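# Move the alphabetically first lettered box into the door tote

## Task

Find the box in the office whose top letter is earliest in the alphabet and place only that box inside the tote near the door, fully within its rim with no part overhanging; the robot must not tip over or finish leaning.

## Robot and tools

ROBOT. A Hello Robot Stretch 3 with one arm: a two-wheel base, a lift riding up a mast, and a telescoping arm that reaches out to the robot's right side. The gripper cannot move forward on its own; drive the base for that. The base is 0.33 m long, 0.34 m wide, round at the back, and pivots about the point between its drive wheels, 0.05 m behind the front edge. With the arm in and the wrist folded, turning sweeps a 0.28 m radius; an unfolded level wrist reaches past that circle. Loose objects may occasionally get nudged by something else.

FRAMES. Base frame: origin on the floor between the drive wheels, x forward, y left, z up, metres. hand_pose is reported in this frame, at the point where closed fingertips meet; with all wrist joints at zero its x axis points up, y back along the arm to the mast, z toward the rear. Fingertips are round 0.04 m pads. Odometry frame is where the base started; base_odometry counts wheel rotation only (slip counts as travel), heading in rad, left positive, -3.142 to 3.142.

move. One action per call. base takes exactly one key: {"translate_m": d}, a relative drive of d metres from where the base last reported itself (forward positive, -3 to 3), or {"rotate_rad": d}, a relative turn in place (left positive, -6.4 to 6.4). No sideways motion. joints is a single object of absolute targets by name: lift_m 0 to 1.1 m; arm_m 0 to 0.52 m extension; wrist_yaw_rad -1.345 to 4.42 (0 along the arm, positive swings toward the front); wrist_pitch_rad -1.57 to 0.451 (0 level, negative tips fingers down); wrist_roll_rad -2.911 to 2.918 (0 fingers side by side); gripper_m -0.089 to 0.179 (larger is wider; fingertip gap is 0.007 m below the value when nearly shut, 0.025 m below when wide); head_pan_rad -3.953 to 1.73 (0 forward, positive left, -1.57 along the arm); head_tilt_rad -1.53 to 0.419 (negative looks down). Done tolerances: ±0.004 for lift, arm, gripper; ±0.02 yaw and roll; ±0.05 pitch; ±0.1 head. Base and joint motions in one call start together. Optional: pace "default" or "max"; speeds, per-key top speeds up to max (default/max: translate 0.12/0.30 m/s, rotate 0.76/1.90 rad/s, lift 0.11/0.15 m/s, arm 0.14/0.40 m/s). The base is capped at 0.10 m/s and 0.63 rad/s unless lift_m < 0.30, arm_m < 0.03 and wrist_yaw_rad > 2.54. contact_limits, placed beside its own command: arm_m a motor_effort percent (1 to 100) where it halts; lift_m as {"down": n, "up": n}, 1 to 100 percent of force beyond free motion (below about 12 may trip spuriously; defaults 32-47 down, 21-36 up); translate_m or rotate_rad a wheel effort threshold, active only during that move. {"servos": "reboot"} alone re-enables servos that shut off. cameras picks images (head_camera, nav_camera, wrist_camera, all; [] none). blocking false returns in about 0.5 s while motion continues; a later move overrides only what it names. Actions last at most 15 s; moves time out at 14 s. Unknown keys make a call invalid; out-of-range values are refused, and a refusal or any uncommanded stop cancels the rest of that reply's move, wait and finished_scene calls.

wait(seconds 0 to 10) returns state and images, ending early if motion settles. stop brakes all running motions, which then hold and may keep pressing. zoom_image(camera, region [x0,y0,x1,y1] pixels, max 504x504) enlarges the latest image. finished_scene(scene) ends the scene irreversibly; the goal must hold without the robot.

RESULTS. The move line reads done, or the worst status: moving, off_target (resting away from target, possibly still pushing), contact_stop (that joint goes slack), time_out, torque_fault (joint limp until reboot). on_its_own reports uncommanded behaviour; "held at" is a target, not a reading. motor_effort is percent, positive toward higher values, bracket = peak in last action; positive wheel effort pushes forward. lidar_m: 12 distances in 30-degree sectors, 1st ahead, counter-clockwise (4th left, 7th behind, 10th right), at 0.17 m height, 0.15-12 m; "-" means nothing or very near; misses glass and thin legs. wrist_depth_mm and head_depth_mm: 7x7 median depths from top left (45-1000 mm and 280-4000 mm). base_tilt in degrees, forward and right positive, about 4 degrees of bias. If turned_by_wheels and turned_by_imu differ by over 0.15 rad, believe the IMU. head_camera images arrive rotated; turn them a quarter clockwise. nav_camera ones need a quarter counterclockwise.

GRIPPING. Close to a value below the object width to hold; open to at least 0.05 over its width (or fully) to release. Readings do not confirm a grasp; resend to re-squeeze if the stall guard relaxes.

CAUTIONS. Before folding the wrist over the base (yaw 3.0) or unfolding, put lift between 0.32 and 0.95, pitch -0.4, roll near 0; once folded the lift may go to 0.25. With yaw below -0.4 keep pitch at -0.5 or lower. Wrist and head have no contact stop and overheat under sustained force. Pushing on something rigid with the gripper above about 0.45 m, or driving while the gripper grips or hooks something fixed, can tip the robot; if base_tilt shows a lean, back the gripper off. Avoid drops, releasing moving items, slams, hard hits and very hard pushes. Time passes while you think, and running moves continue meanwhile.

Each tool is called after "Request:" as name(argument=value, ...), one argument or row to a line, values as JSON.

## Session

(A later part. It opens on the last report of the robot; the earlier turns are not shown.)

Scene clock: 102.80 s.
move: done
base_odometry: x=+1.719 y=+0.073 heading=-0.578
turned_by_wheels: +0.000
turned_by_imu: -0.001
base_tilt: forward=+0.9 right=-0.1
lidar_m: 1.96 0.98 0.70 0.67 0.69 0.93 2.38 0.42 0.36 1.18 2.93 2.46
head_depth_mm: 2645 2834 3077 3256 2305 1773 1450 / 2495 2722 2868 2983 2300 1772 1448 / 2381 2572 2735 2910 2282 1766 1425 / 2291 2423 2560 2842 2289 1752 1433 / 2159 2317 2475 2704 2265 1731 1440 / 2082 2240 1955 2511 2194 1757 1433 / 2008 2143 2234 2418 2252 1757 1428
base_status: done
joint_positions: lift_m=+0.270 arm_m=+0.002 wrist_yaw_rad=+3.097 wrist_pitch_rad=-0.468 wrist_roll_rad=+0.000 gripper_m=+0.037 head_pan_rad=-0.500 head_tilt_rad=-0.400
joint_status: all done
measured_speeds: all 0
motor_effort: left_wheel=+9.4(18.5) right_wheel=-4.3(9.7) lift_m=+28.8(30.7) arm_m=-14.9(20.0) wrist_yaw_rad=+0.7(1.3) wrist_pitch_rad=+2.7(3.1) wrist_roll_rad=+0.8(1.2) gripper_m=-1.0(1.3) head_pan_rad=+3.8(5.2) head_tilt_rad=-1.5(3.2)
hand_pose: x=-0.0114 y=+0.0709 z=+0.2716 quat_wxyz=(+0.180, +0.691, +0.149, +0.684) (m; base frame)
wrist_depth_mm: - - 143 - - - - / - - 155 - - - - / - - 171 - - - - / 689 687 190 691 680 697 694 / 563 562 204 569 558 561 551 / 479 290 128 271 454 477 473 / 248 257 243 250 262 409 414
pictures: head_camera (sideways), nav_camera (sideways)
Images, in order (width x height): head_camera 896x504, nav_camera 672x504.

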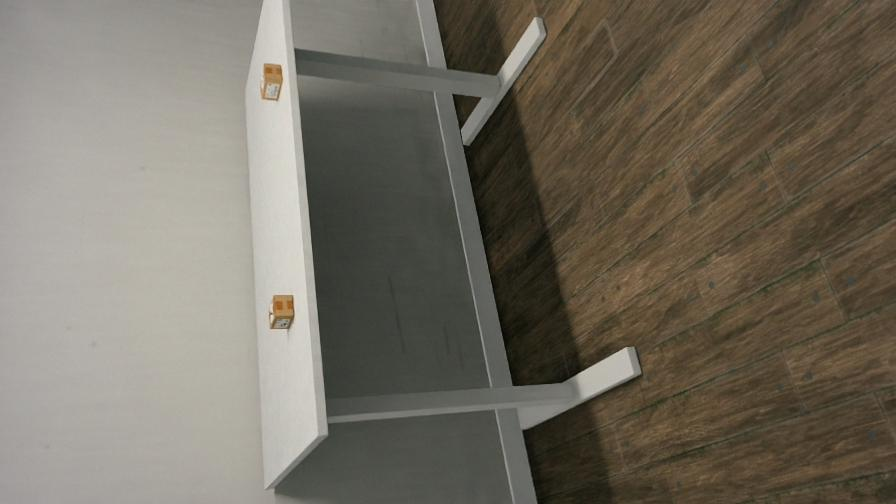

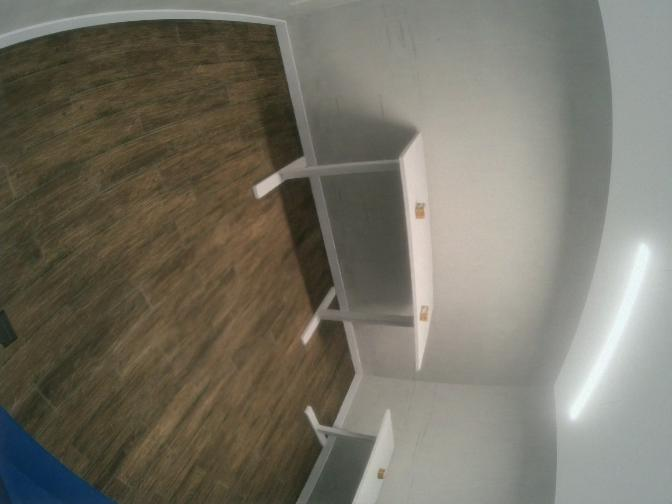

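Request:
move(
  joints={"head_pan_rad": -1.1, "head_tilt_rad": -0.3},
  cameras=["head_camera", "nav_camera"],
)

Scene clock: 105.53 s.
move: done
base_odometry: x=+1.719 y=+0.073 heading=-0.578
turned_by_wheels: +0.000
turned_by_imu: +0.000
base_tilt: forward=+1.1 right=-0.1
lidar_m: 1.96 0.98 0.70 0.67 0.69 0.92 2.38 0.42 0.36 1.18 2.94 2.47
head_depth_mm: 2689 2845 2936 3047 2703 2020 1577 / 2807 2890 3058 3190 2741 1979 1569 / 2921 3122 3224 3396 2707 1956 1557 / 3118 3313 3411 3663 2652 1994 1570 / 3313 3383 3661 3788 2677 1973 1556 / 3213 3353 3549 3551 2639 1948 1559 / 2830 2944 3088 3239 2599 1952 1553
base_status: not commanded
joint_positions: lift_m=+0.270 arm_m=+0.002 wrist_yaw_rad=+3.097 wrist_pitch_rad=-0.468 wrist_roll_rad=+0.000 gripper_m=+0.037 head_pan_rad=-1.107 head_tilt_rad=-0.304
joint_status: all done
measured_speeds: all 0
motor_effort: left_wheel=+9.4(9.5) right_wheel=-4.6(4.7) lift_m=+25.6(26.9) arm_m=-12.5(13.7) wrist_yaw_rad=+0.8(1.4) wrist_pitch_rad=+3.0(3.0) wrist_roll_rad=+0.8(0.9) gripper_m=+0.6(1.1) head_pan_rad=-1.4(4.3) head_tilt_rad=+3.5(5.9)
hand_pose: x=-0.0114 y=+0.0709 z=+0.2716 quat_wxyz=(+0.180, +0.691, +0.149, +0.684) (m; base frame)
wrist_depth_mm: - - 142 - - - - / - - 156 - - - - / - - 171 - - - - / 690 676 190 686 680 686 684 / 558 556 204 564 568 558 566 / 470 290 128 271 463 473 478 / 249 255 242 249 263 411 413
pictures: head_camera (sideways), nav_camera (sideways)
Images, in order (width x height): head_camera 896x504, nav_camera 672x504.

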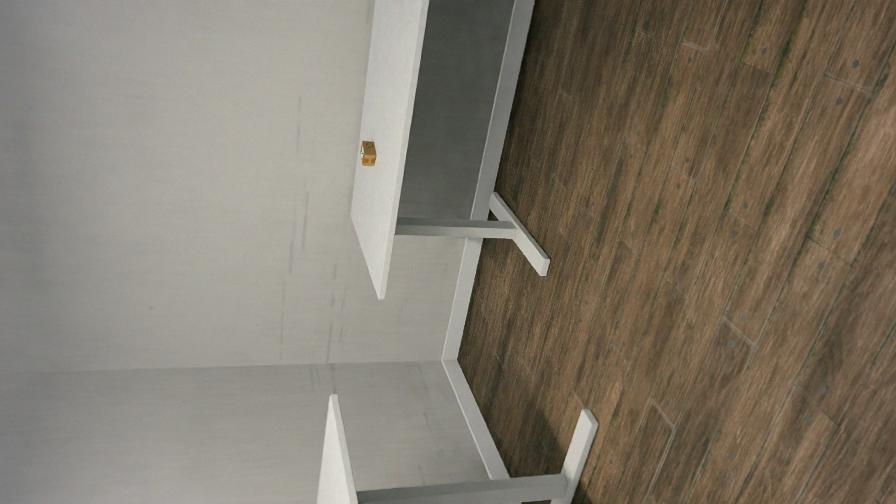

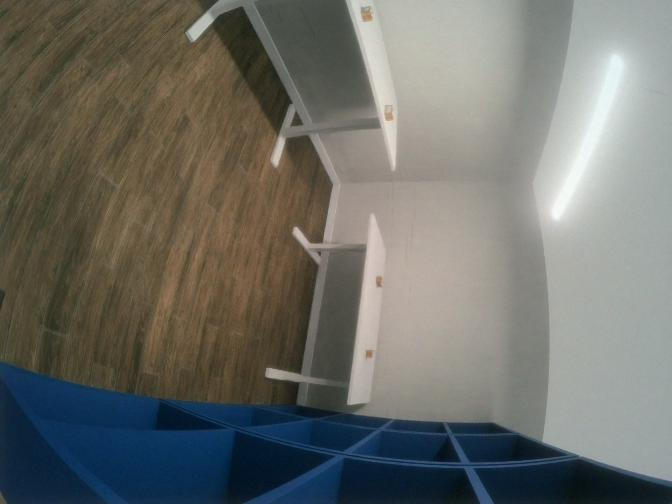

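Request:
move(
  base={"translate_m": 0.5},
  joints={"head_pan_rad": -2.0, "head_tilt_rad": -0.4},
  pace="max",
  cameras=["head_camera", "nav_camera"],
)

Request:
move(
  joints={"head_pan_rad": -2.6, "head_tilt_rad": -0.5},
  cameras=["head_camera", "nav_camera"],
)

Scene clock: 111.47 s.
move: done
base_odometry: x=+2.138 y=-0.200 heading=-0.578
turned_by_wheels: +0.000
turned_by_imu: +0.000
base_tilt: forward=+0.9 right=-0.1
lidar_m: 1.87 1.00 0.72 0.68 0.71 0.95 2.36 0.76 1.35 2.66 2.19 1.48
head_depth_mm: 1176 1298 1347 1538 1372 1571 1369 / 1152 1230 1308 1450 1492 1673 1426 / 1957 2125 1550 1526 1612 1663 1448 / 1922 2101 2243 2287 2204 1760 1446 / 2664 2829 2776 2755 2297 1773 1426 / 2668 2825 2989 3103 2293 1744 1436 / 2577 2733 2836 3065 2271 1760 1440
base_status: done
joint_positions: lift_m=+0.270 arm_m=+0.002 wrist_yaw_rad=+3.097 wrist_pitch_rad=-0.468 wrist_roll_rad=+0.000 gripper_m=+0.037 head_pan_rad=-2.004 head_tilt_rad=-0.399
joint_status: all done
measured_speeds: all 0
motor_effort: left_wheel=+5.9(20.5) right_wheel=+1.1(8.2) lift_m=+21.8(22.0) arm_m=-7.4(10.5) wrist_yaw_rad=+0.6(1.5) wrist_pitch_rad=+2.6(2.9) wrist_roll_rad=+0.8(1.2) gripper_m=-0.7(1.2) head_pan_rad=+3.1(6.0) head_tilt_rad=-2.1(4.0)
hand_pose: x=-0.0114 y=+0.0709 z=+0.2716 quat_wxyz=(+0.180, +0.691, +0.149, +0.684) (m; base frame)
wrist_depth_mm: - - 143 - - - - / - - 156 - - - - / - - 170 - - - - / 689 674 189 680 694 689 690 / 565 562 205 560 562 564 564 / 474 289 128 271 459 477 470 / 249 257 243 249 262 417 407
pictures: head_camera (sideways), nav_camera (sideways)
Images, in order (width x height): head_camera 896x504, nav_camera 672x504.

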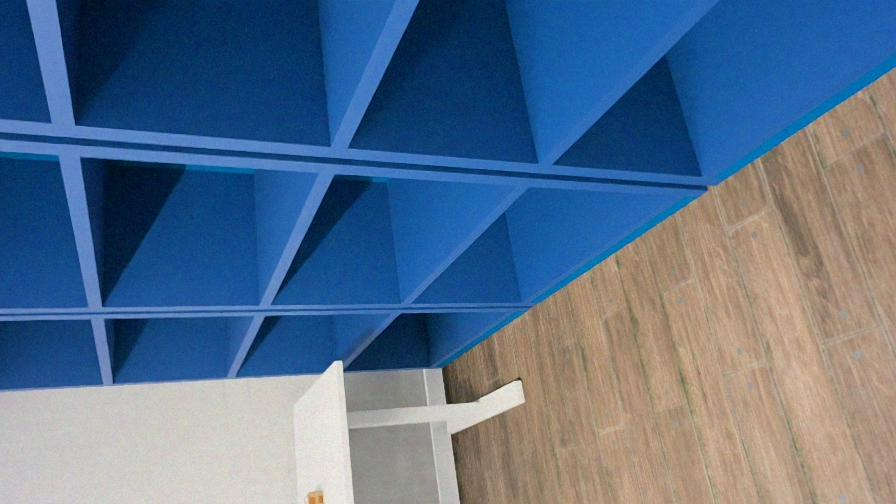

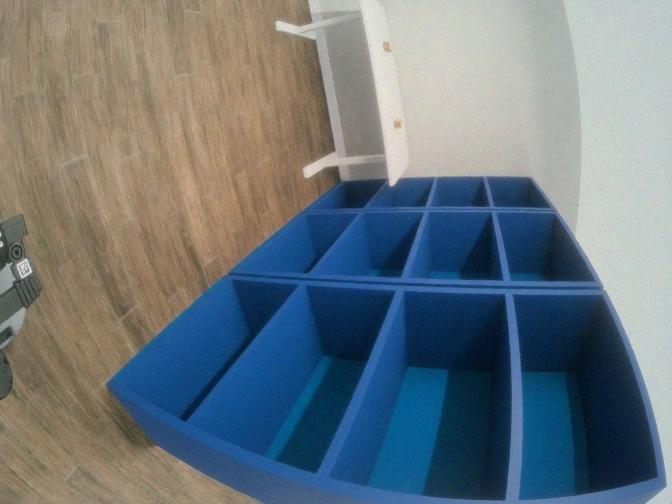

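Scene clock: 112.40 s.
move: done
base_odometry: x=+2.138 y=-0.200 heading=-0.578
turned_by_wheels: +0.000
turned_by_imu: +0.000
base_tilt: forward=+0.9 right=-0.1
lidar_m: 1.86 1.00 0.72 0.69 0.71 0.94 2.36 0.76 1.35 2.66 2.20 1.48
head_depth_mm: 724 849 1019 2351 1968 1620 1356 / 630 689 763 890 1082 1362 1336 / 1101 1192 951 1372 1107 1057 1246 / 1173 1263 946 1465 1172 1514 1299 / 1240 1328 1091 1546 1256 1494 1334 / 1330 1432 1188 1562 1323 1505 1338 / 1285 1353 1384 1482 1639 1546 1331
base_status: not commanded
joint_positions: lift_m=+0.270 arm_m=+0.002 wrist_yaw_rad=+3.097 wrist_pitch_rad=-0.468 wrist_roll_rad=+0.000 gripper_m=+0.037 head_pan_rad=-2.610 head_tilt_rad=-0.501
joint_status: all done
measured_speeds: all 0
motor_effort: left_wheel=+6.0(6.1) right_wheel=+1.3(1.6) lift_m=+22.0(22.3) arm_m=-6.9(8.0) wrist_yaw_rad=+0.7(1.4) wrist_pitch_rad=+2.3(3.0) wrist_roll_rad=+0.7(0.9) gripper_m=-1.0(1.0) head_pan_rad=-2.7(4.4) head_tilt_rad=-2.0(4.4)
hand_pose: x=-0.0114 y=+0.0709 z=+0.2716 quat_wxyz=(+0.180, +0.691, +0.149, +0.684) (m; base frame)
wrist_depth_mm: - - 143 - - - - / - - 156 - - - - / - - 171 - - - - / 690 679 189 698 686 698 694 / 565 559 205 563 568 570 563 / 470 288 128 273 458 477 476 / 249 256 243 249 262 412 411
pictures: head_camera (sideways), nav_camera (sideways)
Images, in order (width x height): head_camera 896x504, nav_camera 672x504.

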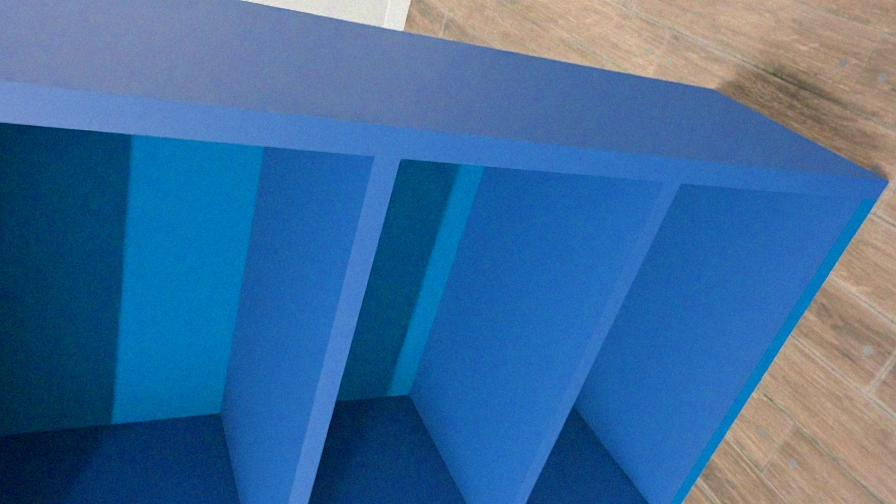

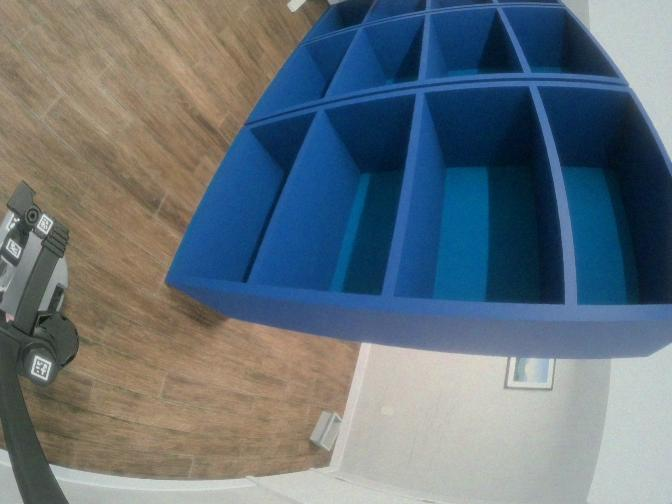

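Request:
move(
  joints={"head_pan_rad": -0.55, "head_tilt_rad": -0.4},
  cameras=["head_camera"],
)

Request:
move(
  joints={"head_pan_rad": -1.35, "head_tilt_rad": -0.35},
  cameras=["head_camera"],
)

Scene clock: 120.20 s.
move: done
base_odometry: x=+2.138 y=-0.200 heading=-0.578
turned_by_wheels: +0.000
turned_by_imu: +0.001
base_tilt: forward=+0.9 right=-0.2
lidar_m: 1.86 1.00 0.72 0.69 0.71 0.94 2.36 0.76 1.35 2.66 2.20 1.48
head_depth_mm: 2078 2238 1977 2716 2312 1772 1446 / 1980 2129 1731 2536 2266 1774 1444 / 1896 2042 1705 2396 2294 1752 1446 / 1800 1946 1400 2244 2286 1756 1432 / 1716 1844 1504 2137 2156 1744 1428 / 1643 1755 1649 1981 2066 1741 1424 / 1588 1672 1783 1921 2058 1750 1426
base_status: not commanded
joint_positions: lift_m=+0.270 arm_m=+0.002 wrist_yaw_rad=+3.097 wrist_pitch_rad=-0.468 wrist_roll_rad=+0.000 gripper_m=+0.037 head_pan_rad=-0.507 head_tilt_rad=-0.403
joint_status: all done
measured_speeds: all 0
motor_effort: left_wheel=+6.0(6.3) right_wheel=+1.3(1.8) lift_m=+23.6(23.9) arm_m=-3.2(4.4) wrist_yaw_rad=+0.7(1.3) wrist_pitch_rad=+2.2(2.8) wrist_roll_rad=+0.8(1.1) gripper_m=-0.6(1.3) head_pan_rad=-2.3(5.6) head_tilt_rad=+2.3(5.8)
hand_pose: x=-0.0114 y=+0.0709 z=+0.2716 quat_wxyz=(+0.180, +0.691, +0.149, +0.684) (m; base frame)
wrist_depth_mm: - - 143 - - - - / - - 156 - - - - / - - 171 - - - - / 671 683 190 691 687 687 688 / 566 565 205 561 560 559 561 / 472 289 128 272 458 477 475 / 247 256 242 250 262 417 410
pictures: head_camera (sideways)
Images, in order (width x height): head_camera 896x504.

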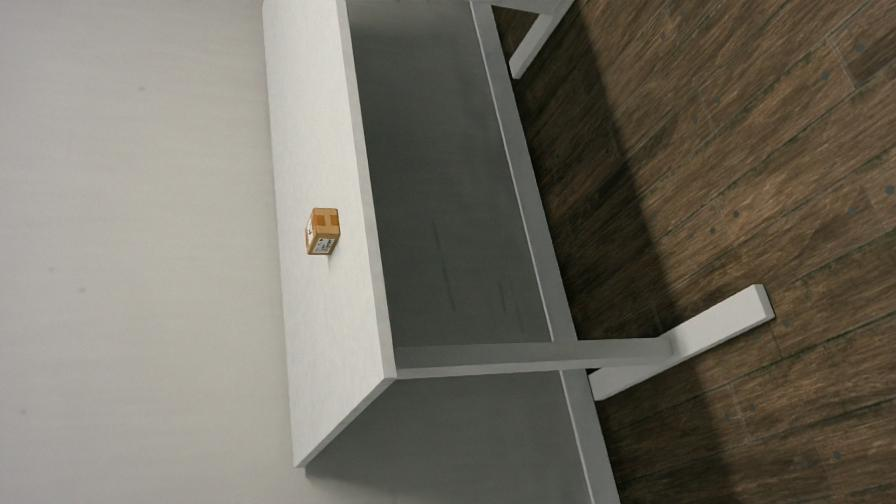

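Scene clock: 121.23 s.
move: done
base_odometry: x=+2.138 y=-0.200 heading=-0.578
turned_by_wheels: +0.000
turned_by_imu: +0.000
base_tilt: forward=+1.1 right=-0.1
lidar_m: 1.87 1.00 0.72 0.69 0.71 0.94 2.36 0.76 1.35 2.66 2.19 1.48
head_depth_mm: 2612 2708 2901 3136 2511 1895 1519 / 2651 2770 2874 3169 2467 1869 1511 / 2717 2856 2990 3200 2504 1865 1511 / 2781 2947 3054 3257 2446 1861 1505 / 2845 2994 3172 3393 2461 1882 1490 / 2917 3075 3319 3485 2459 1844 1491 / 2961 3134 3301 3310 2432 1850 1492
base_status: not commanded
joint_positions: lift_m=+0.270 arm_m=+0.002 wrist_yaw_rad=+3.097 wrist_pitch_rad=-0.468 wrist_roll_rad=+0.000 gripper_m=+0.037 head_pan_rad=-1.348 head_tilt_rad=-0.351
joint_status: all done
measured_speeds: all 0
motor_effort: left_wheel=+6.2(6.2) right_wheel=+1.0(1.7) lift_m=+24.2(24.5) arm_m=-2.0(3.6) wrist_yaw_rad=+0.9(1.4) wrist_pitch_rad=+2.4(3.0) wrist_roll_rad=+0.9(1.0) gripper_m=-0.1(1.1) head_pan_rad=-3.9(4.7) head_tilt_rad=+3.6(5.5)
hand_pose: x=-0.0114 y=+0.0709 z=+0.2716 quat_wxyz=(+0.180, +0.691, +0.149, +0.684) (m; base frame)
wrist_depth_mm: - - 142 - - - - / - - 155 - - - - / - - 172 - - - - / 694 690 190 686 673 689 687 / 556 561 205 566 562 548 559 / 472 292 128 272 460 474 477 / 250 255 243 250 262 413 411
pictures: head_camera (sideways)
Images, in order (width x height): head_camera 896x504.

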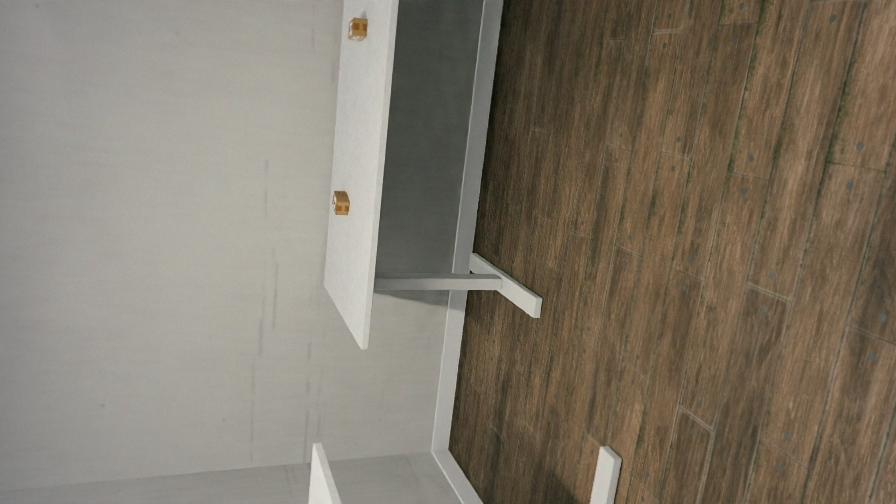

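Request:
zoom_image(
  camera="head_camera",
  region=[320, 185, 365, 230],
)

Request:
zoom_image(
  camera="head_camera",
  region=[335, 8, 380, 53],
)

Scaled by 11.200 from the camera's 896x504 image, which has a finer 1280x720 frame.

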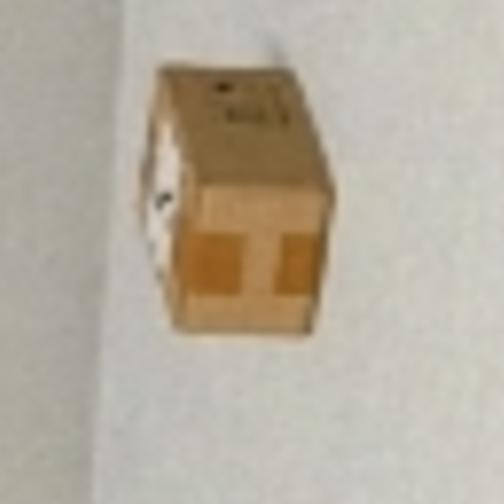

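Scaled by 11.200 from the camera's 896x504 image, which has a finer 1280x720 frame.

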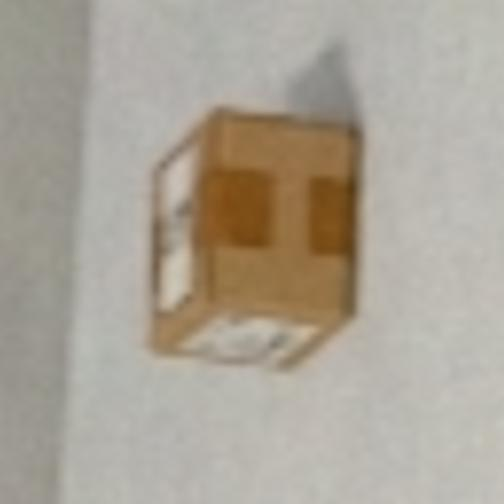

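Request:
move(
  joints={"lift_m": 0.94, "wrist_pitch_rad": -0.4},
  pace="max",
  cameras=[],
)

Request:
move(
  joints={"wrist_yaw_rad": 0.0},
  pace="max",
  cameras=["wrist_camera"],
)

Request:
move(
  joints={"wrist_pitch_rad": 0.0, "lift_m": 1.05},
  pace="max",
  cameras=["wrist_camera"],
)

Scene clock: 157.73 s.
move: done
base_odometry: x=+2.138 y=-0.200 heading=-0.578
turned_by_wheels: +0.000
turned_by_imu: +0.001
base_tilt: forward=+0.9 right=-0.2
lidar_m: 1.86 1.00 0.72 0.69 0.71 0.94 2.36 0.76 1.34 2.65 2.19 1.48
head_depth_mm: 2645 2725 2862 3056 2492 1895 1511 / 2582 2789 2913 3087 2483 1882 1513 / 2742 2889 2967 3203 2502 1881 1501 / 2768 2965 3020 3230 2496 1878 1493 / 2842 2999 3169 3344 2462 1868 1500 / 2940 3096 3394 3391 2446 1881 1494 / 3019 3110 3253 3385 2430 1848 1498
base_status: not commanded
joint_positions: lift_m=+0.940 arm_m=+0.002 wrist_yaw_rad=+3.097 wrist_pitch_rad=-0.419 wrist_roll_rad=+0.000 gripper_m=+0.037 head_pan_rad=-1.350 head_tilt_rad=-0.350
joint_status: all done
measured_speeds: all 0
motor_effort: left_wheel=+5.9(6.2) right_wheel=+0.7(1.9) lift_m=+29.5(33.7) arm_m=+5.0(5.0) wrist_yaw_rad=+0.7(1.3) wrist_pitch_rad=+3.2(7.5) wrist_roll_rad=+1.0(1.1) gripper_m=-0.2(1.4) head_pan_rad=-3.6(4.3) head_tilt_rad=+2.4(4.8)
hand_pose: x=-0.0111 y=+0.0773 z=+0.9525 quat_wxyz=(+0.163, +0.694, +0.132, +0.688) (m; base frame)
wrist_depth_mm: - - 143 644 650 670 684 / - - 153 686 695 715 738 / - - 166 - - - - / - - 183 - - - - / - - 198 - 152 - - / - - 127 - - - - / - - 247 - - - -
pictures: none
No camera images: "cameras" was empty.

Scene clock: 159.60 s.
move: done
base_odometry: x=+2.138 y=-0.200 heading=-0.578
turned_by_wheels: +0.000
turned_by_imu: +0.000
base_tilt: forward=+1.0 right=-0.3
lidar_m: 1.87 1.00 0.72 0.69 0.71 0.95 2.36 0.76 1.35 2.65 2.19 1.48
head_depth_mm: 2593 2758 2832 3006 2499 1897 - / 2639 2770 2934 3085 2532 1880 1510 / 2725 2860 2937 3209 2515 1881 1516 / 2759 2957 3027 3249 2479 1872 1494 / 2834 2981 3192 3426 2485 1857 1490 / 2934 3126 3323 3488 2481 1857 1492 / 2966 3130 3285 3352 2466 1841 1484
base_status: not commanded
joint_positions: lift_m=+0.940 arm_m=+0.002 wrist_yaw_rad=+0.003 wrist_pitch_rad=-0.419 wrist_roll_rad=+0.000 gripper_m=+0.037 head_pan_rad=-1.350 head_tilt_rad=-0.350
joint_status: all done
measured_speeds: all 0
motor_effort: left_wheel=+5.7(6.2) right_wheel=+0.8(1.7) lift_m=+29.1(29.8) arm_m=+6.6(6.9) wrist_yaw_rad=-2.2(7.4) wrist_pitch_rad=+3.3(3.5) wrist_roll_rad=+0.8(1.1) gripper_m=-0.1(1.1) head_pan_rad=-3.9(4.5) head_tilt_rad=+3.2(4.0)
hand_pose: x=-0.0207 y=-0.3710 z=+0.9525 quat_wxyz=(+0.692, +0.148, -0.691, -0.146) (m; base frame)
wrist_depth_mm: - - - - - - 849 / - - - - - - - / - - - - - - - / - - - - - - - / - - - - - - - / - - 127 - - - - / - - - - - - -
pictures: wrist_camera
Images, in order (width x height): wrist_camera 644x364.

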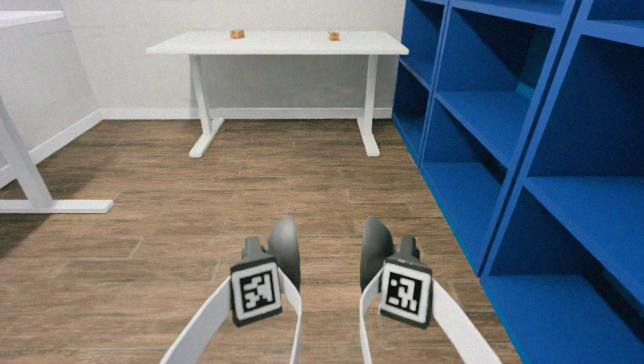

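Scene clock: 161.13 s.
move: done
base_odometry: x=+2.138 y=-0.200 heading=-0.578
turned_by_wheels: +0.000
turned_by_imu: +0.000
base_tilt: forward=+0.9 right=-0.1
lidar_m: 1.86 1.00 0.72 0.69 0.71 0.95 2.36 0.76 1.35 2.66 2.20 1.48
head_depth_mm: 2611 2737 2803 2185 - - - / 2666 2799 2911 3190 2526 1893 1523 / 2685 2896 2962 3219 2484 1876 1510 / 2797 2959 3010 3230 2473 1855 1507 / 2857 3006 3171 3321 2478 1877 1500 / 2989 3120 3293 3432 2440 1878 1506 / 2952 3109 3246 3345 2438 1856 1487
base_status: not commanded
joint_positions: lift_m=+1.050 arm_m=+0.002 wrist_yaw_rad=+0.003 wrist_pitch_rad=-0.022 wrist_roll_rad=+0.000 gripper_m=+0.037 head_pan_rad=-1.350 head_tilt_rad=-0.350
joint_status: all done
measured_speeds: all 0
motor_effort: left_wheel=+5.8(6.1) right_wheel=+1.3(1.6) lift_m=+28.9(33.6) arm_m=+7.9(7.9) wrist_yaw_rad=-2.1(2.5) wrist_pitch_rad=+3.8(6.5) wrist_roll_rad=+0.7(1.0) gripper_m=-0.1(1.1) head_pan_rad=-3.2(3.8) head_tilt_rad=+4.7(4.7)
hand_pose: x=-0.0206 y=-0.4024 z=+1.1591 quat_wxyz=(+0.707, +0.009, -0.707, -0.007) (m; base frame)
wrist_depth_mm: - - - - - - - / - - - - - - - / - - - - - - - / - - - - - - - / - - - - - - - / - - 127 148 - - - / - - - - - - -
pictures: wrist_camera
Images, in order (width x height): wrist_camera 644x364.

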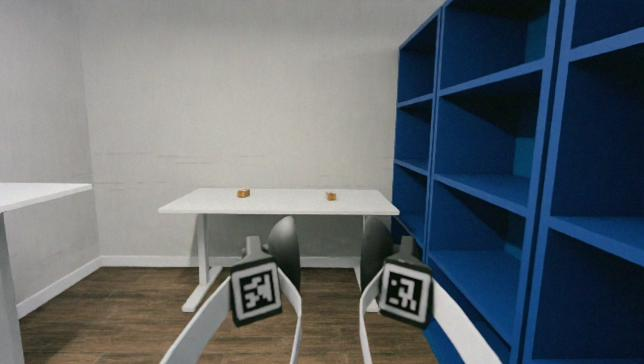

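Request:
move(
  base={"translate_m": 0.6},
  joints={"head_pan_rad": -0.6, "head_tilt_rad": -0.5},
  cameras=["head_camera", "wrist_camera"],
)

Scene clock: 186.80 s.
move: done
base_odometry: x=+2.641 y=-0.528 heading=-0.577
turned_by_wheels: +0.000
turned_by_imu: +0.000
base_tilt: forward=+1.1 right=-0.3
lidar_m: 1.27 1.03 0.74 0.70 0.72 0.97 1.33 1.73 1.79 2.61 1.86 0.92
head_depth_mm: 1542 1661 1079 836 2009 1617 1344 / 1432 1569 942 796 2011 1583 1346 / 1346 1476 1074 749 1939 1598 1344 / 1270 1387 1071 714 1837 1549 1307 / 1210 1295 1062 829 1200 1462 1333 / 1143 1242 1063 1462 1617 1601 1329 / 1089 1164 1243 1366 1489 1556 1328
base_status: done
joint_positions: lift_m=+1.050 arm_m=+0.002 wrist_yaw_rad=+0.003 wrist_pitch_rad=-0.022 wrist_roll_rad=+0.000 gripper_m=+0.037 head_pan_rad=-0.600 head_tilt_rad=-0.500
joint_status: all done
measured_speeds: all 0
motor_effort: left_wheel=+11.4(17.6) right_wheel=-2.0(10.8) lift_m=+24.2(24.6) arm_m=+16.4(16.8) wrist_yaw_rad=-1.4(2.6) wrist_pitch_rad=+3.6(4.3) wrist_roll_rad=+1.0(1.1) gripper_m=-0.1(1.4) head_pan_rad=-2.2(4.9) head_tilt_rad=-3.0(5.0)
hand_pose: x=-0.0207 y=-0.4024 z=+1.1591 quat_wxyz=(+0.707, +0.009, -0.707, -0.007) (m; base frame)
wrist_depth_mm: - - - - - - - / - - - - - - - / - - - - - - - / - - - - - - - / - - - - - - - / - - 128 148 - - - / - - - - - - -
pictures: head_camera (sideways), wrist_camera
Images, in order (width x height): head_camera 896x504, wrist_camera 644x364.

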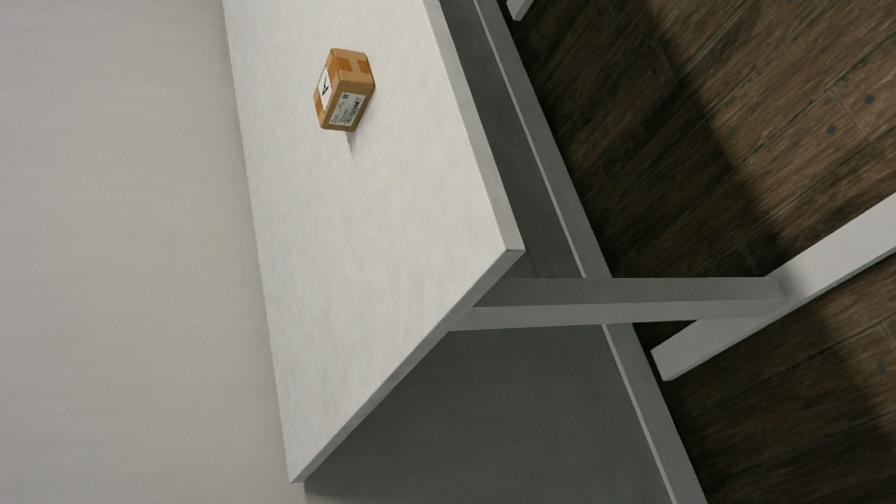

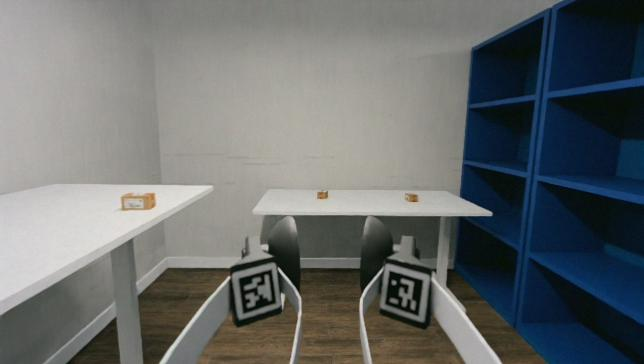

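Request:
zoom_image(
  camera="head_camera",
  region=[300, 40, 390, 140],
)

Request:
zoom_image(
  camera="wrist_camera",
  region=[310, 180, 430, 210],
)

Scaled by 5.040 from the camera's 896x504 image, which has a finer 1280x720 frame.

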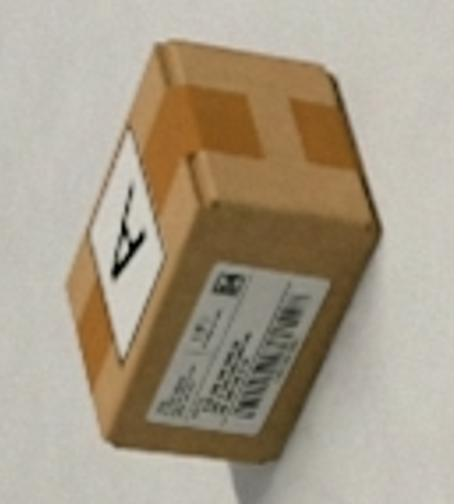

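Scaled by 4.200.

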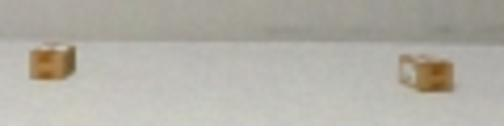

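Request:
move(
  base={"rotate_rad": 1.568},
  joints={"head_pan_rad": -1.57, "head_tilt_rad": -0.6, "gripper_m": 0.13},
  cameras=["wrist_camera"],
)

Request:
move(
  base={"translate_m": -0.53},
  joints={"wrist_pitch_rad": -0.4},
  cameras=["head_camera", "wrist_camera"],
)

Scene clock: 245.40 s.
move: done
base_odometry: x=+2.641 y=-0.528 heading=+0.990
turned_by_wheels: +1.567
turned_by_imu: +1.563
base_tilt: forward=+1.1 right=-0.2
lidar_m: 0.70 0.72 0.95 1.33 1.33 1.77 2.61 1.86 0.93 1.27 1.05 0.74
head_depth_mm: 1076 1156 - - - - 1248 / 1081 1150 - - - - 1204 / 1078 1157 - - - - 1239 / 1076 1174 1326 1532 1676 1473 1251 / 1079 1189 1309 1490 1675 1459 1260 / 1088 1191 1336 1513 1674 1465 1256 / 1088 1199 1338 1518 1656 1461 1258
base_status: done
joint_positions: lift_m=+1.050 arm_m=+0.002 wrist_yaw_rad=+0.003 wrist_pitch_rad=-0.022 wrist_roll_rad=+0.000 gripper_m=+0.130 head_pan_rad=-1.573 head_tilt_rad=-0.601
joint_status: all done
measured_speeds: all 0
motor_effort: left_wheel=-10.4(14.1) right_wheel=+11.3(15.1) lift_m=+27.9(27.9) arm_m=+8.7(19.9) wrist_yaw_rad=-2.1(2.1) wrist_pitch_rad=+3.7(4.2) wrist_roll_rad=+0.8(1.1) gripper_m=+0.3(86.3) head_pan_rad=+2.9(5.1) head_tilt_rad=-2.0(5.4)
hand_pose: x=-0.0208 y=-0.4024 z=+1.1591 quat_wxyz=(+0.707, +0.009, -0.707, -0.007) (m; base frame)
wrist_depth_mm: 906 - - - - - - / 939 - - - - - - / 953 - - - - - - / - - - - - - - / - - - - - - - / - 124 - - - 123 - / - - - - - 120 103
pictures: wrist_camera
Images, in order (width x height): wrist_camera 644x364.

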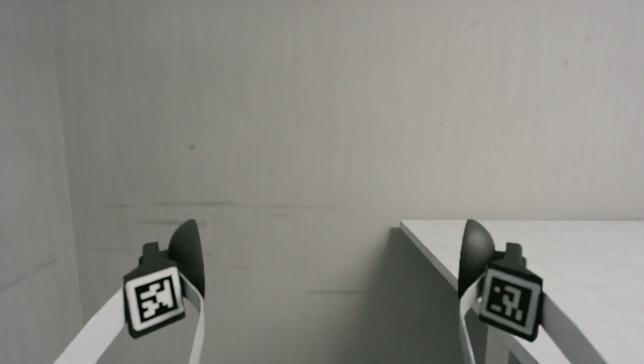

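Scene clock: 251.83 s.
move: done
base_odometry: x=+2.350 y=-0.971 heading=+0.990
turned_by_wheels: +0.000
turned_by_imu: +0.002
base_tilt: forward=+1.2 right=-0.3
lidar_m: 1.23 1.26 1.67 1.29 1.77 2.00 2.09 1.42 1.36 0.84 1.33 1.29
head_depth_mm: 1093 1186 - - - - - / 1098 1179 - - - - - / 1106 1176 - - - - - / 1103 1180 815 601 1645 1426 1248 / 1110 1166 815 619 1692 1434 1245 / 1110 1227 809 624 1707 1459 1258 / 1107 1221 1358 647 1723 1466 1257
base_status: done
joint_positions: lift_m=+1.050 arm_m=+0.002 wrist_yaw_rad=+0.003 wrist_pitch_rad=-0.414 wrist_roll_rad=+0.000 gripper_m=+0.130 head_pan_rad=-1.570 head_tilt_rad=-0.601
joint_status: all done
measured_speeds: all 0
motor_effort: left_wheel=-12.3(17.2) right_wheel=+3.3(7.8) lift_m=+30.3(30.8) arm_m=-20.3(20.7) wrist_yaw_rad=-1.2(2.1) wrist_pitch_rad=+2.1(4.6) wrist_roll_rad=+0.9(1.1) gripper_m=+0.6(1.5) head_pan_rad=+3.2(4.4) head_tilt_rad=+1.7(3.4)
hand_pose: x=-0.0209 y=-0.3716 z=+1.0635 quat_wxyz=(+0.692, +0.147, -0.691, -0.145) (m; base frame)
wrist_depth_mm: - - - - - - - / - - - - - - - / - - - - 440 - - / - 488 401 - 440 - - / - 352 356 353 353 353 355 / - 124 - - - 124 - / - - - - - - -
pictures: head_camera (sideways), wrist_camera
Images, in order (width x height): head_camera 896x504, wrist_camera 644x364.

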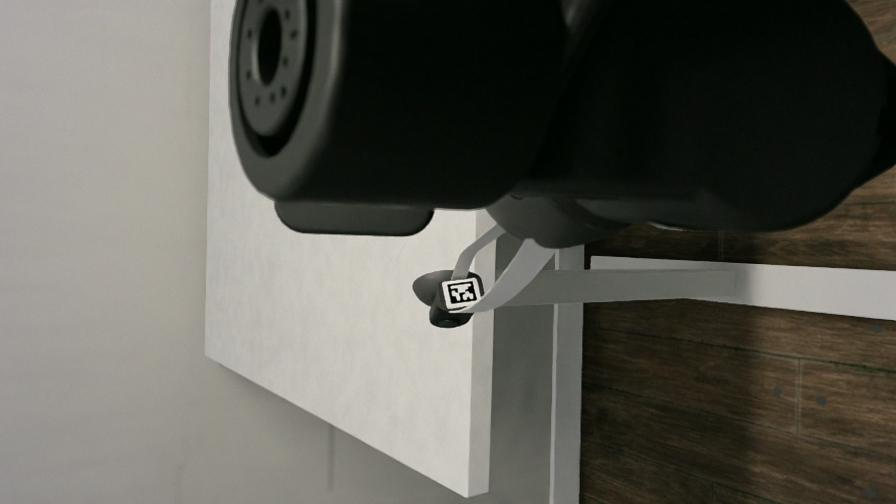

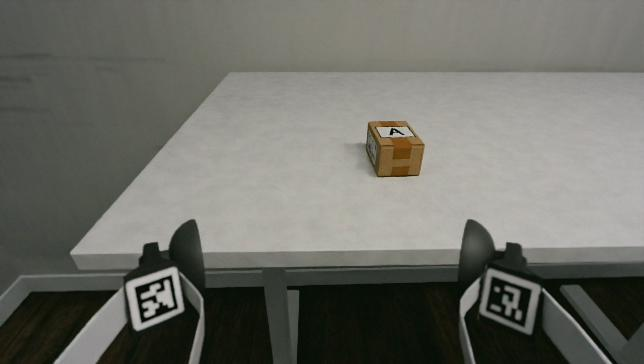

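Request:
move(
  joints={"head_pan_rad": -2.75, "head_tilt_rad": -0.2},
  cameras=["head_camera"],
)

Request:
move(
  joints={"head_pan_rad": -3.25, "head_tilt_rad": -0.2},
  cameras=["head_camera"],
)

Scene clock: 308.60 s.
move: done
base_odometry: x=+2.350 y=-0.971 heading=+0.990
turned_by_wheels: +0.000
turned_by_imu: +0.001
base_tilt: forward=+0.8 right=-0.2
lidar_m: 1.22 1.26 1.66 1.29 1.77 2.00 2.09 1.42 1.36 0.84 1.33 1.30
head_depth_mm: 2213 2283 2363 2424 2480 - - / 2308 2344 2438 2517 2584 - - / 2428 2447 2538 2593 2714 - - / 2472 2613 2645 2707 2808 - - / 2493 2591 2654 2692 1173 - - / 2121 2209 2252 2222 1002 - - / 1833 1876 1910 1869 - - -
base_status: not commanded
joint_positions: lift_m=+1.050 arm_m=+0.002 wrist_yaw_rad=+0.003 wrist_pitch_rad=-0.414 wrist_roll_rad=+0.000 gripper_m=+0.130 head_pan_rad=-2.771 head_tilt_rad=-0.195
joint_status: all done
measured_speeds: all 0
motor_effort: left_wheel=-12.4(12.6) right_wheel=+3.0(3.9) lift_m=+28.9(29.5) arm_m=-19.8(20.4) wrist_yaw_rad=-1.8(2.1) wrist_pitch_rad=+2.3(2.7) wrist_roll_rad=+0.7(0.9) gripper_m=+0.5(1.1) head_pan_rad=+0.0(5.1) head_tilt_rad=+3.7(7.2)
hand_pose: x=-0.0209 y=-0.3716 z=+1.0635 quat_wxyz=(+0.692, +0.147, -0.691, -0.145) (m; base frame)
wrist_depth_mm: - - - - - - - / - - - - - - - / - - - - 443 - - / - 486 401 - 437 - - / - 353 355 353 357 357 356 / - 124 - - - 124 - / - - - - - - -
pictures: head_camera (sideways)
Images, in order (width x height): head_camera 896x504.

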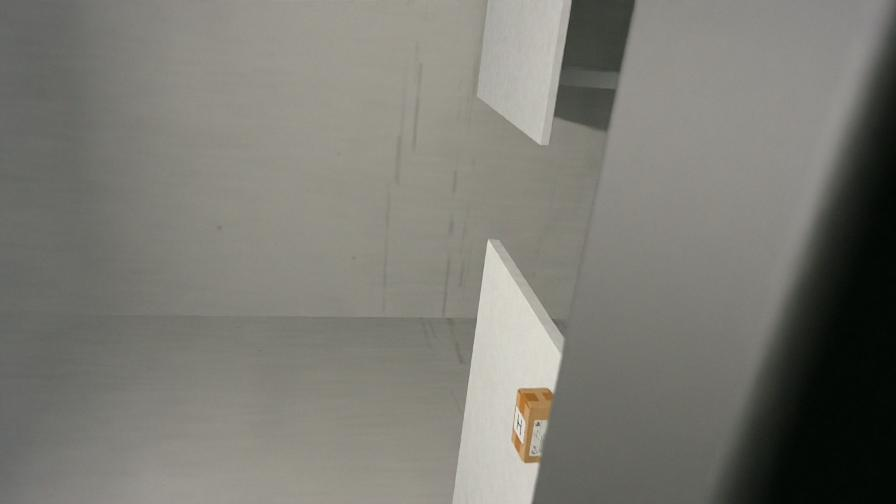

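Scene clock: 309.47 s.
move: done
base_odometry: x=+2.350 y=-0.971 heading=+0.990
turned_by_wheels: +0.000
turned_by_imu: +0.000
base_tilt: forward=+0.9 right=-0.2
lidar_m: 1.23 1.26 1.67 1.30 1.78 2.00 2.09 1.42 1.36 0.84 1.33 1.29
head_depth_mm: 2421 2501 2586 2633 - - - / 2356 2437 2509 2591 - - - / 2323 2448 2512 2589 - - - / 2294 2393 2481 2548 - - - / 2285 2353 2432 2555 - - - / 2249 2329 2441 2442 2138 - - / 2267 2301 2395 2463 2584 - -
base_status: not commanded
joint_positions: lift_m=+1.050 arm_m=+0.002 wrist_yaw_rad=+0.003 wrist_pitch_rad=-0.414 wrist_roll_rad=+0.000 gripper_m=+0.130 head_pan_rad=-3.272 head_tilt_rad=-0.195
joint_status: all done
measured_speeds: all 0
motor_effort: left_wheel=-12.4(12.6) right_wheel=+3.3(3.9) lift_m=+28.5(29.0) arm_m=-19.8(20.0) wrist_yaw_rad=-1.7(2.1) wrist_pitch_rad=+2.7(2.7) wrist_roll_rad=+0.8(1.0) gripper_m=+0.2(0.9) head_pan_rad=+0.0(5.5) head_tilt_rad=+1.9(5.1)
hand_pose: x=-0.0209 y=-0.3716 z=+1.0635 quat_wxyz=(+0.692, +0.147, -0.691, -0.145) (m; base frame)
wrist_depth_mm: - - - - - - - / - - - - - - - / - - - - 439 - - / - 489 404 - 442 - - / - 353 355 355 358 358 357 / - 124 - - - 124 - / - - - - - - -
pictures: head_camera (sideways)
Images, in order (width x height): head_camera 896x504.

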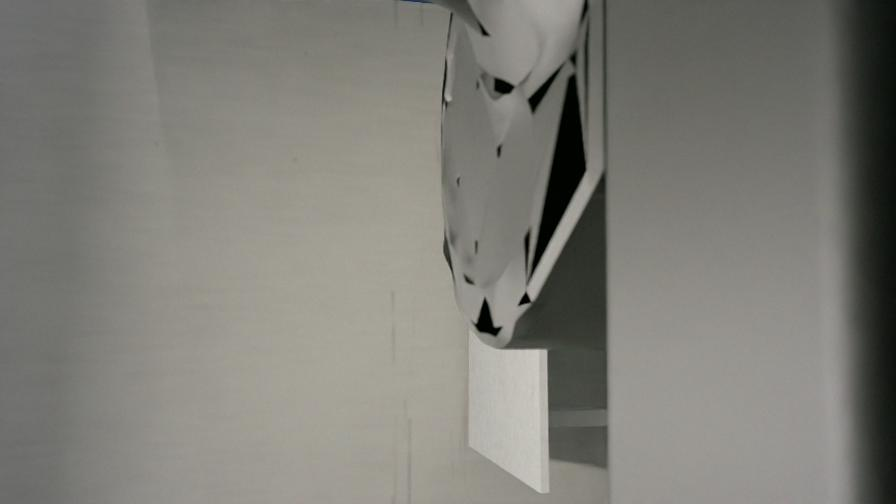

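Request:
move(
  base={"translate_m": -0.085},
  joints={"head_pan_rad": -1.9, "head_tilt_rad": -0.5},
  cameras=["head_camera", "wrist_camera"],
)

Scene clock: 332.23 s.
move: done
base_odometry: x=+2.303 y=-1.042 heading=+0.990
turned_by_wheels: +0.000
turned_by_imu: +0.001
base_tilt: forward=+1.0 right=-0.1
lidar_m: 1.31 1.35 1.79 1.31 1.76 1.94 2.01 1.35 1.37 0.86 1.33 1.38
head_depth_mm: 1253 1342 - - - - - / 1223 1294 - - - - - / 1179 1249 - - - - - / 1148 1228 - - - - - / 1125 1210 1219 - - - - / 1099 1181 1219 - - - - / 1064 1147 1126 - 549 1507 1242
base_status: done
joint_positions: lift_m=+1.050 arm_m=+0.002 wrist_yaw_rad=+0.003 wrist_pitch_rad=-0.414 wrist_roll_rad=+0.000 gripper_m=+0.130 head_pan_rad=-1.885 head_tilt_rad=-0.504
joint_status: all done
measured_speeds: translate_m=+0.000 rotate_rad=+0.000 lift_m=+0.000 arm_m=+0.000 wrist_yaw_rad=+0.000 wrist_pitch_rad=+0.000 wrist_roll_rad=+0.000 head_pan_rad=-0.024 head_tilt_rad=+0.000
motor_effort: left_wheel=-4.0(13.3) right_wheel=-7.7(8.6) lift_m=+26.8(27.4) arm_m=-19.4(19.7) wrist_yaw_rad=-1.7(2.2) wrist_pitch_rad=+2.6(2.7) wrist_roll_rad=+0.8(1.0) gripper_m=+0.1(1.1) head_pan_rad=-2.7(5.3) head_tilt_rad=+0.0(5.1)
hand_pose: x=-0.0209 y=-0.3716 z=+1.0635 quat_wxyz=(+0.692, +0.147, -0.691, -0.145) (m; base frame)
wrist_depth_mm: - - - - - - - / - - - - - - - / - - - 440 - - - / - 420 402 444 - - - / 354 351 355 354 354 354 358 / - 124 - - - 124 - / - - - - - - -
pictures: head_camera (sideways), wrist_camera
Images, in order (width x height): head_camera 896x504, wrist_camera 644x364.

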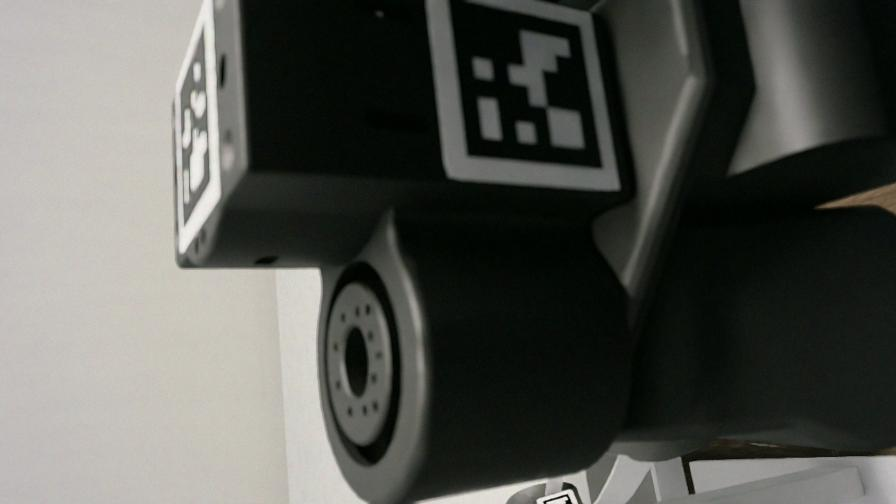

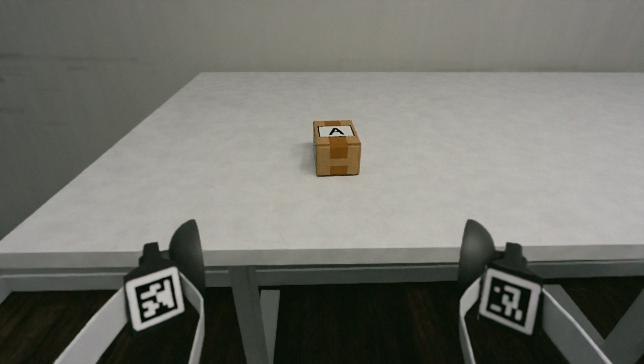

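Request:
move(
  joints={"arm_m": 0.2, "head_pan_rad": -1.5, "head_tilt_rad": -0.5, "lift_m": 1.07},
  cameras=["head_camera", "wrist_camera"],
)

Scene clock: 374.67 s.
move: done
base_odometry: x=+2.303 y=-1.042 heading=+0.990
turned_by_wheels: +0.000
turned_by_imu: +0.001
base_tilt: forward=+1.0 right=+0.0
lidar_m: 1.31 1.35 1.78 1.31 1.76 1.94 2.00 1.36 1.37 0.86 1.34 1.38
head_depth_mm: 1069 - - 723 605 1612 1350 / 1086 - - 627 604 1603 1341 / 1088 1174 1072 684 1580 1607 1331 / 1108 1200 1074 717 1598 1600 1341 / 1117 1209 1059 709 1040 1528 1296 / 1123 1221 1293 708 1663 1601 1329 / 1137 1226 1348 707 1663 1605 1333
base_status: not commanded
joint_positions: lift_m=+1.070 arm_m=+0.200 wrist_yaw_rad=+0.003 wrist_pitch_rad=-0.416 wrist_roll_rad=+0.000 gripper_m=+0.130 head_pan_rad=-1.498 head_tilt_rad=-0.500
joint_status: all done
measured_speeds: all 0
motor_effort: left_wheel=-3.9(4.0) right_wheel=-7.8(8.3) lift_m=+22.6(31.7) arm_m=+20.9(23.0) wrist_yaw_rad=-2.0(2.1) wrist_pitch_rad=+2.7(3.0) wrist_roll_rad=+0.8(1.1) gripper_m=-0.1(1.3) head_pan_rad=+1.4(4.4) head_tilt_rad=+2.2(4.0)
hand_pose: x=-0.0209 y=-0.5697 z=+1.0832 quat_wxyz=(+0.692, +0.147, -0.691, -0.145) (m; base frame)
wrist_depth_mm: - - - - - - - / - - - - - - - / - - - - - - - / - - - - - - - / 380 381 383 324 378 385 383 / 327 124 309 297 316 123 319 / - 255 272 274 273 260 266
pictures: head_camera (sideways), wrist_camera
Images, in order (width x height): head_camera 896x504, wrist_camera 644x364.

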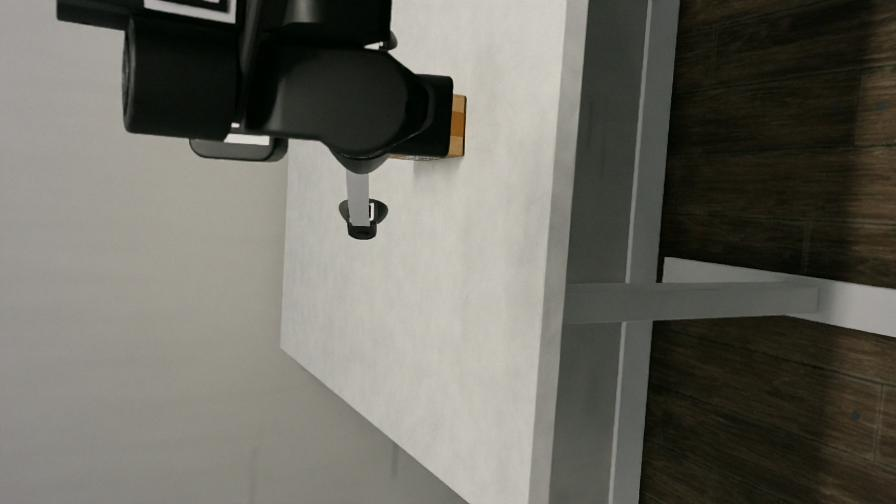

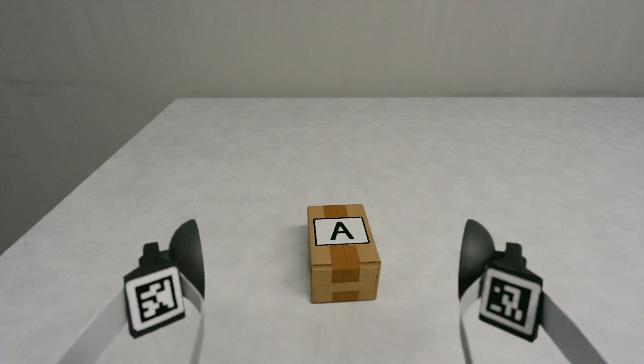

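Request:
zoom_image(
  camera="head_camera",
  region=[320, 100, 480, 260],
)

Scaled by 3.150 from the camera's 896x504 image, which has a finer 1280x720 frame.

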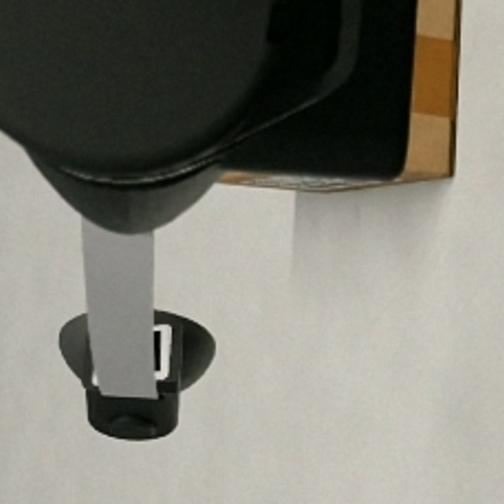

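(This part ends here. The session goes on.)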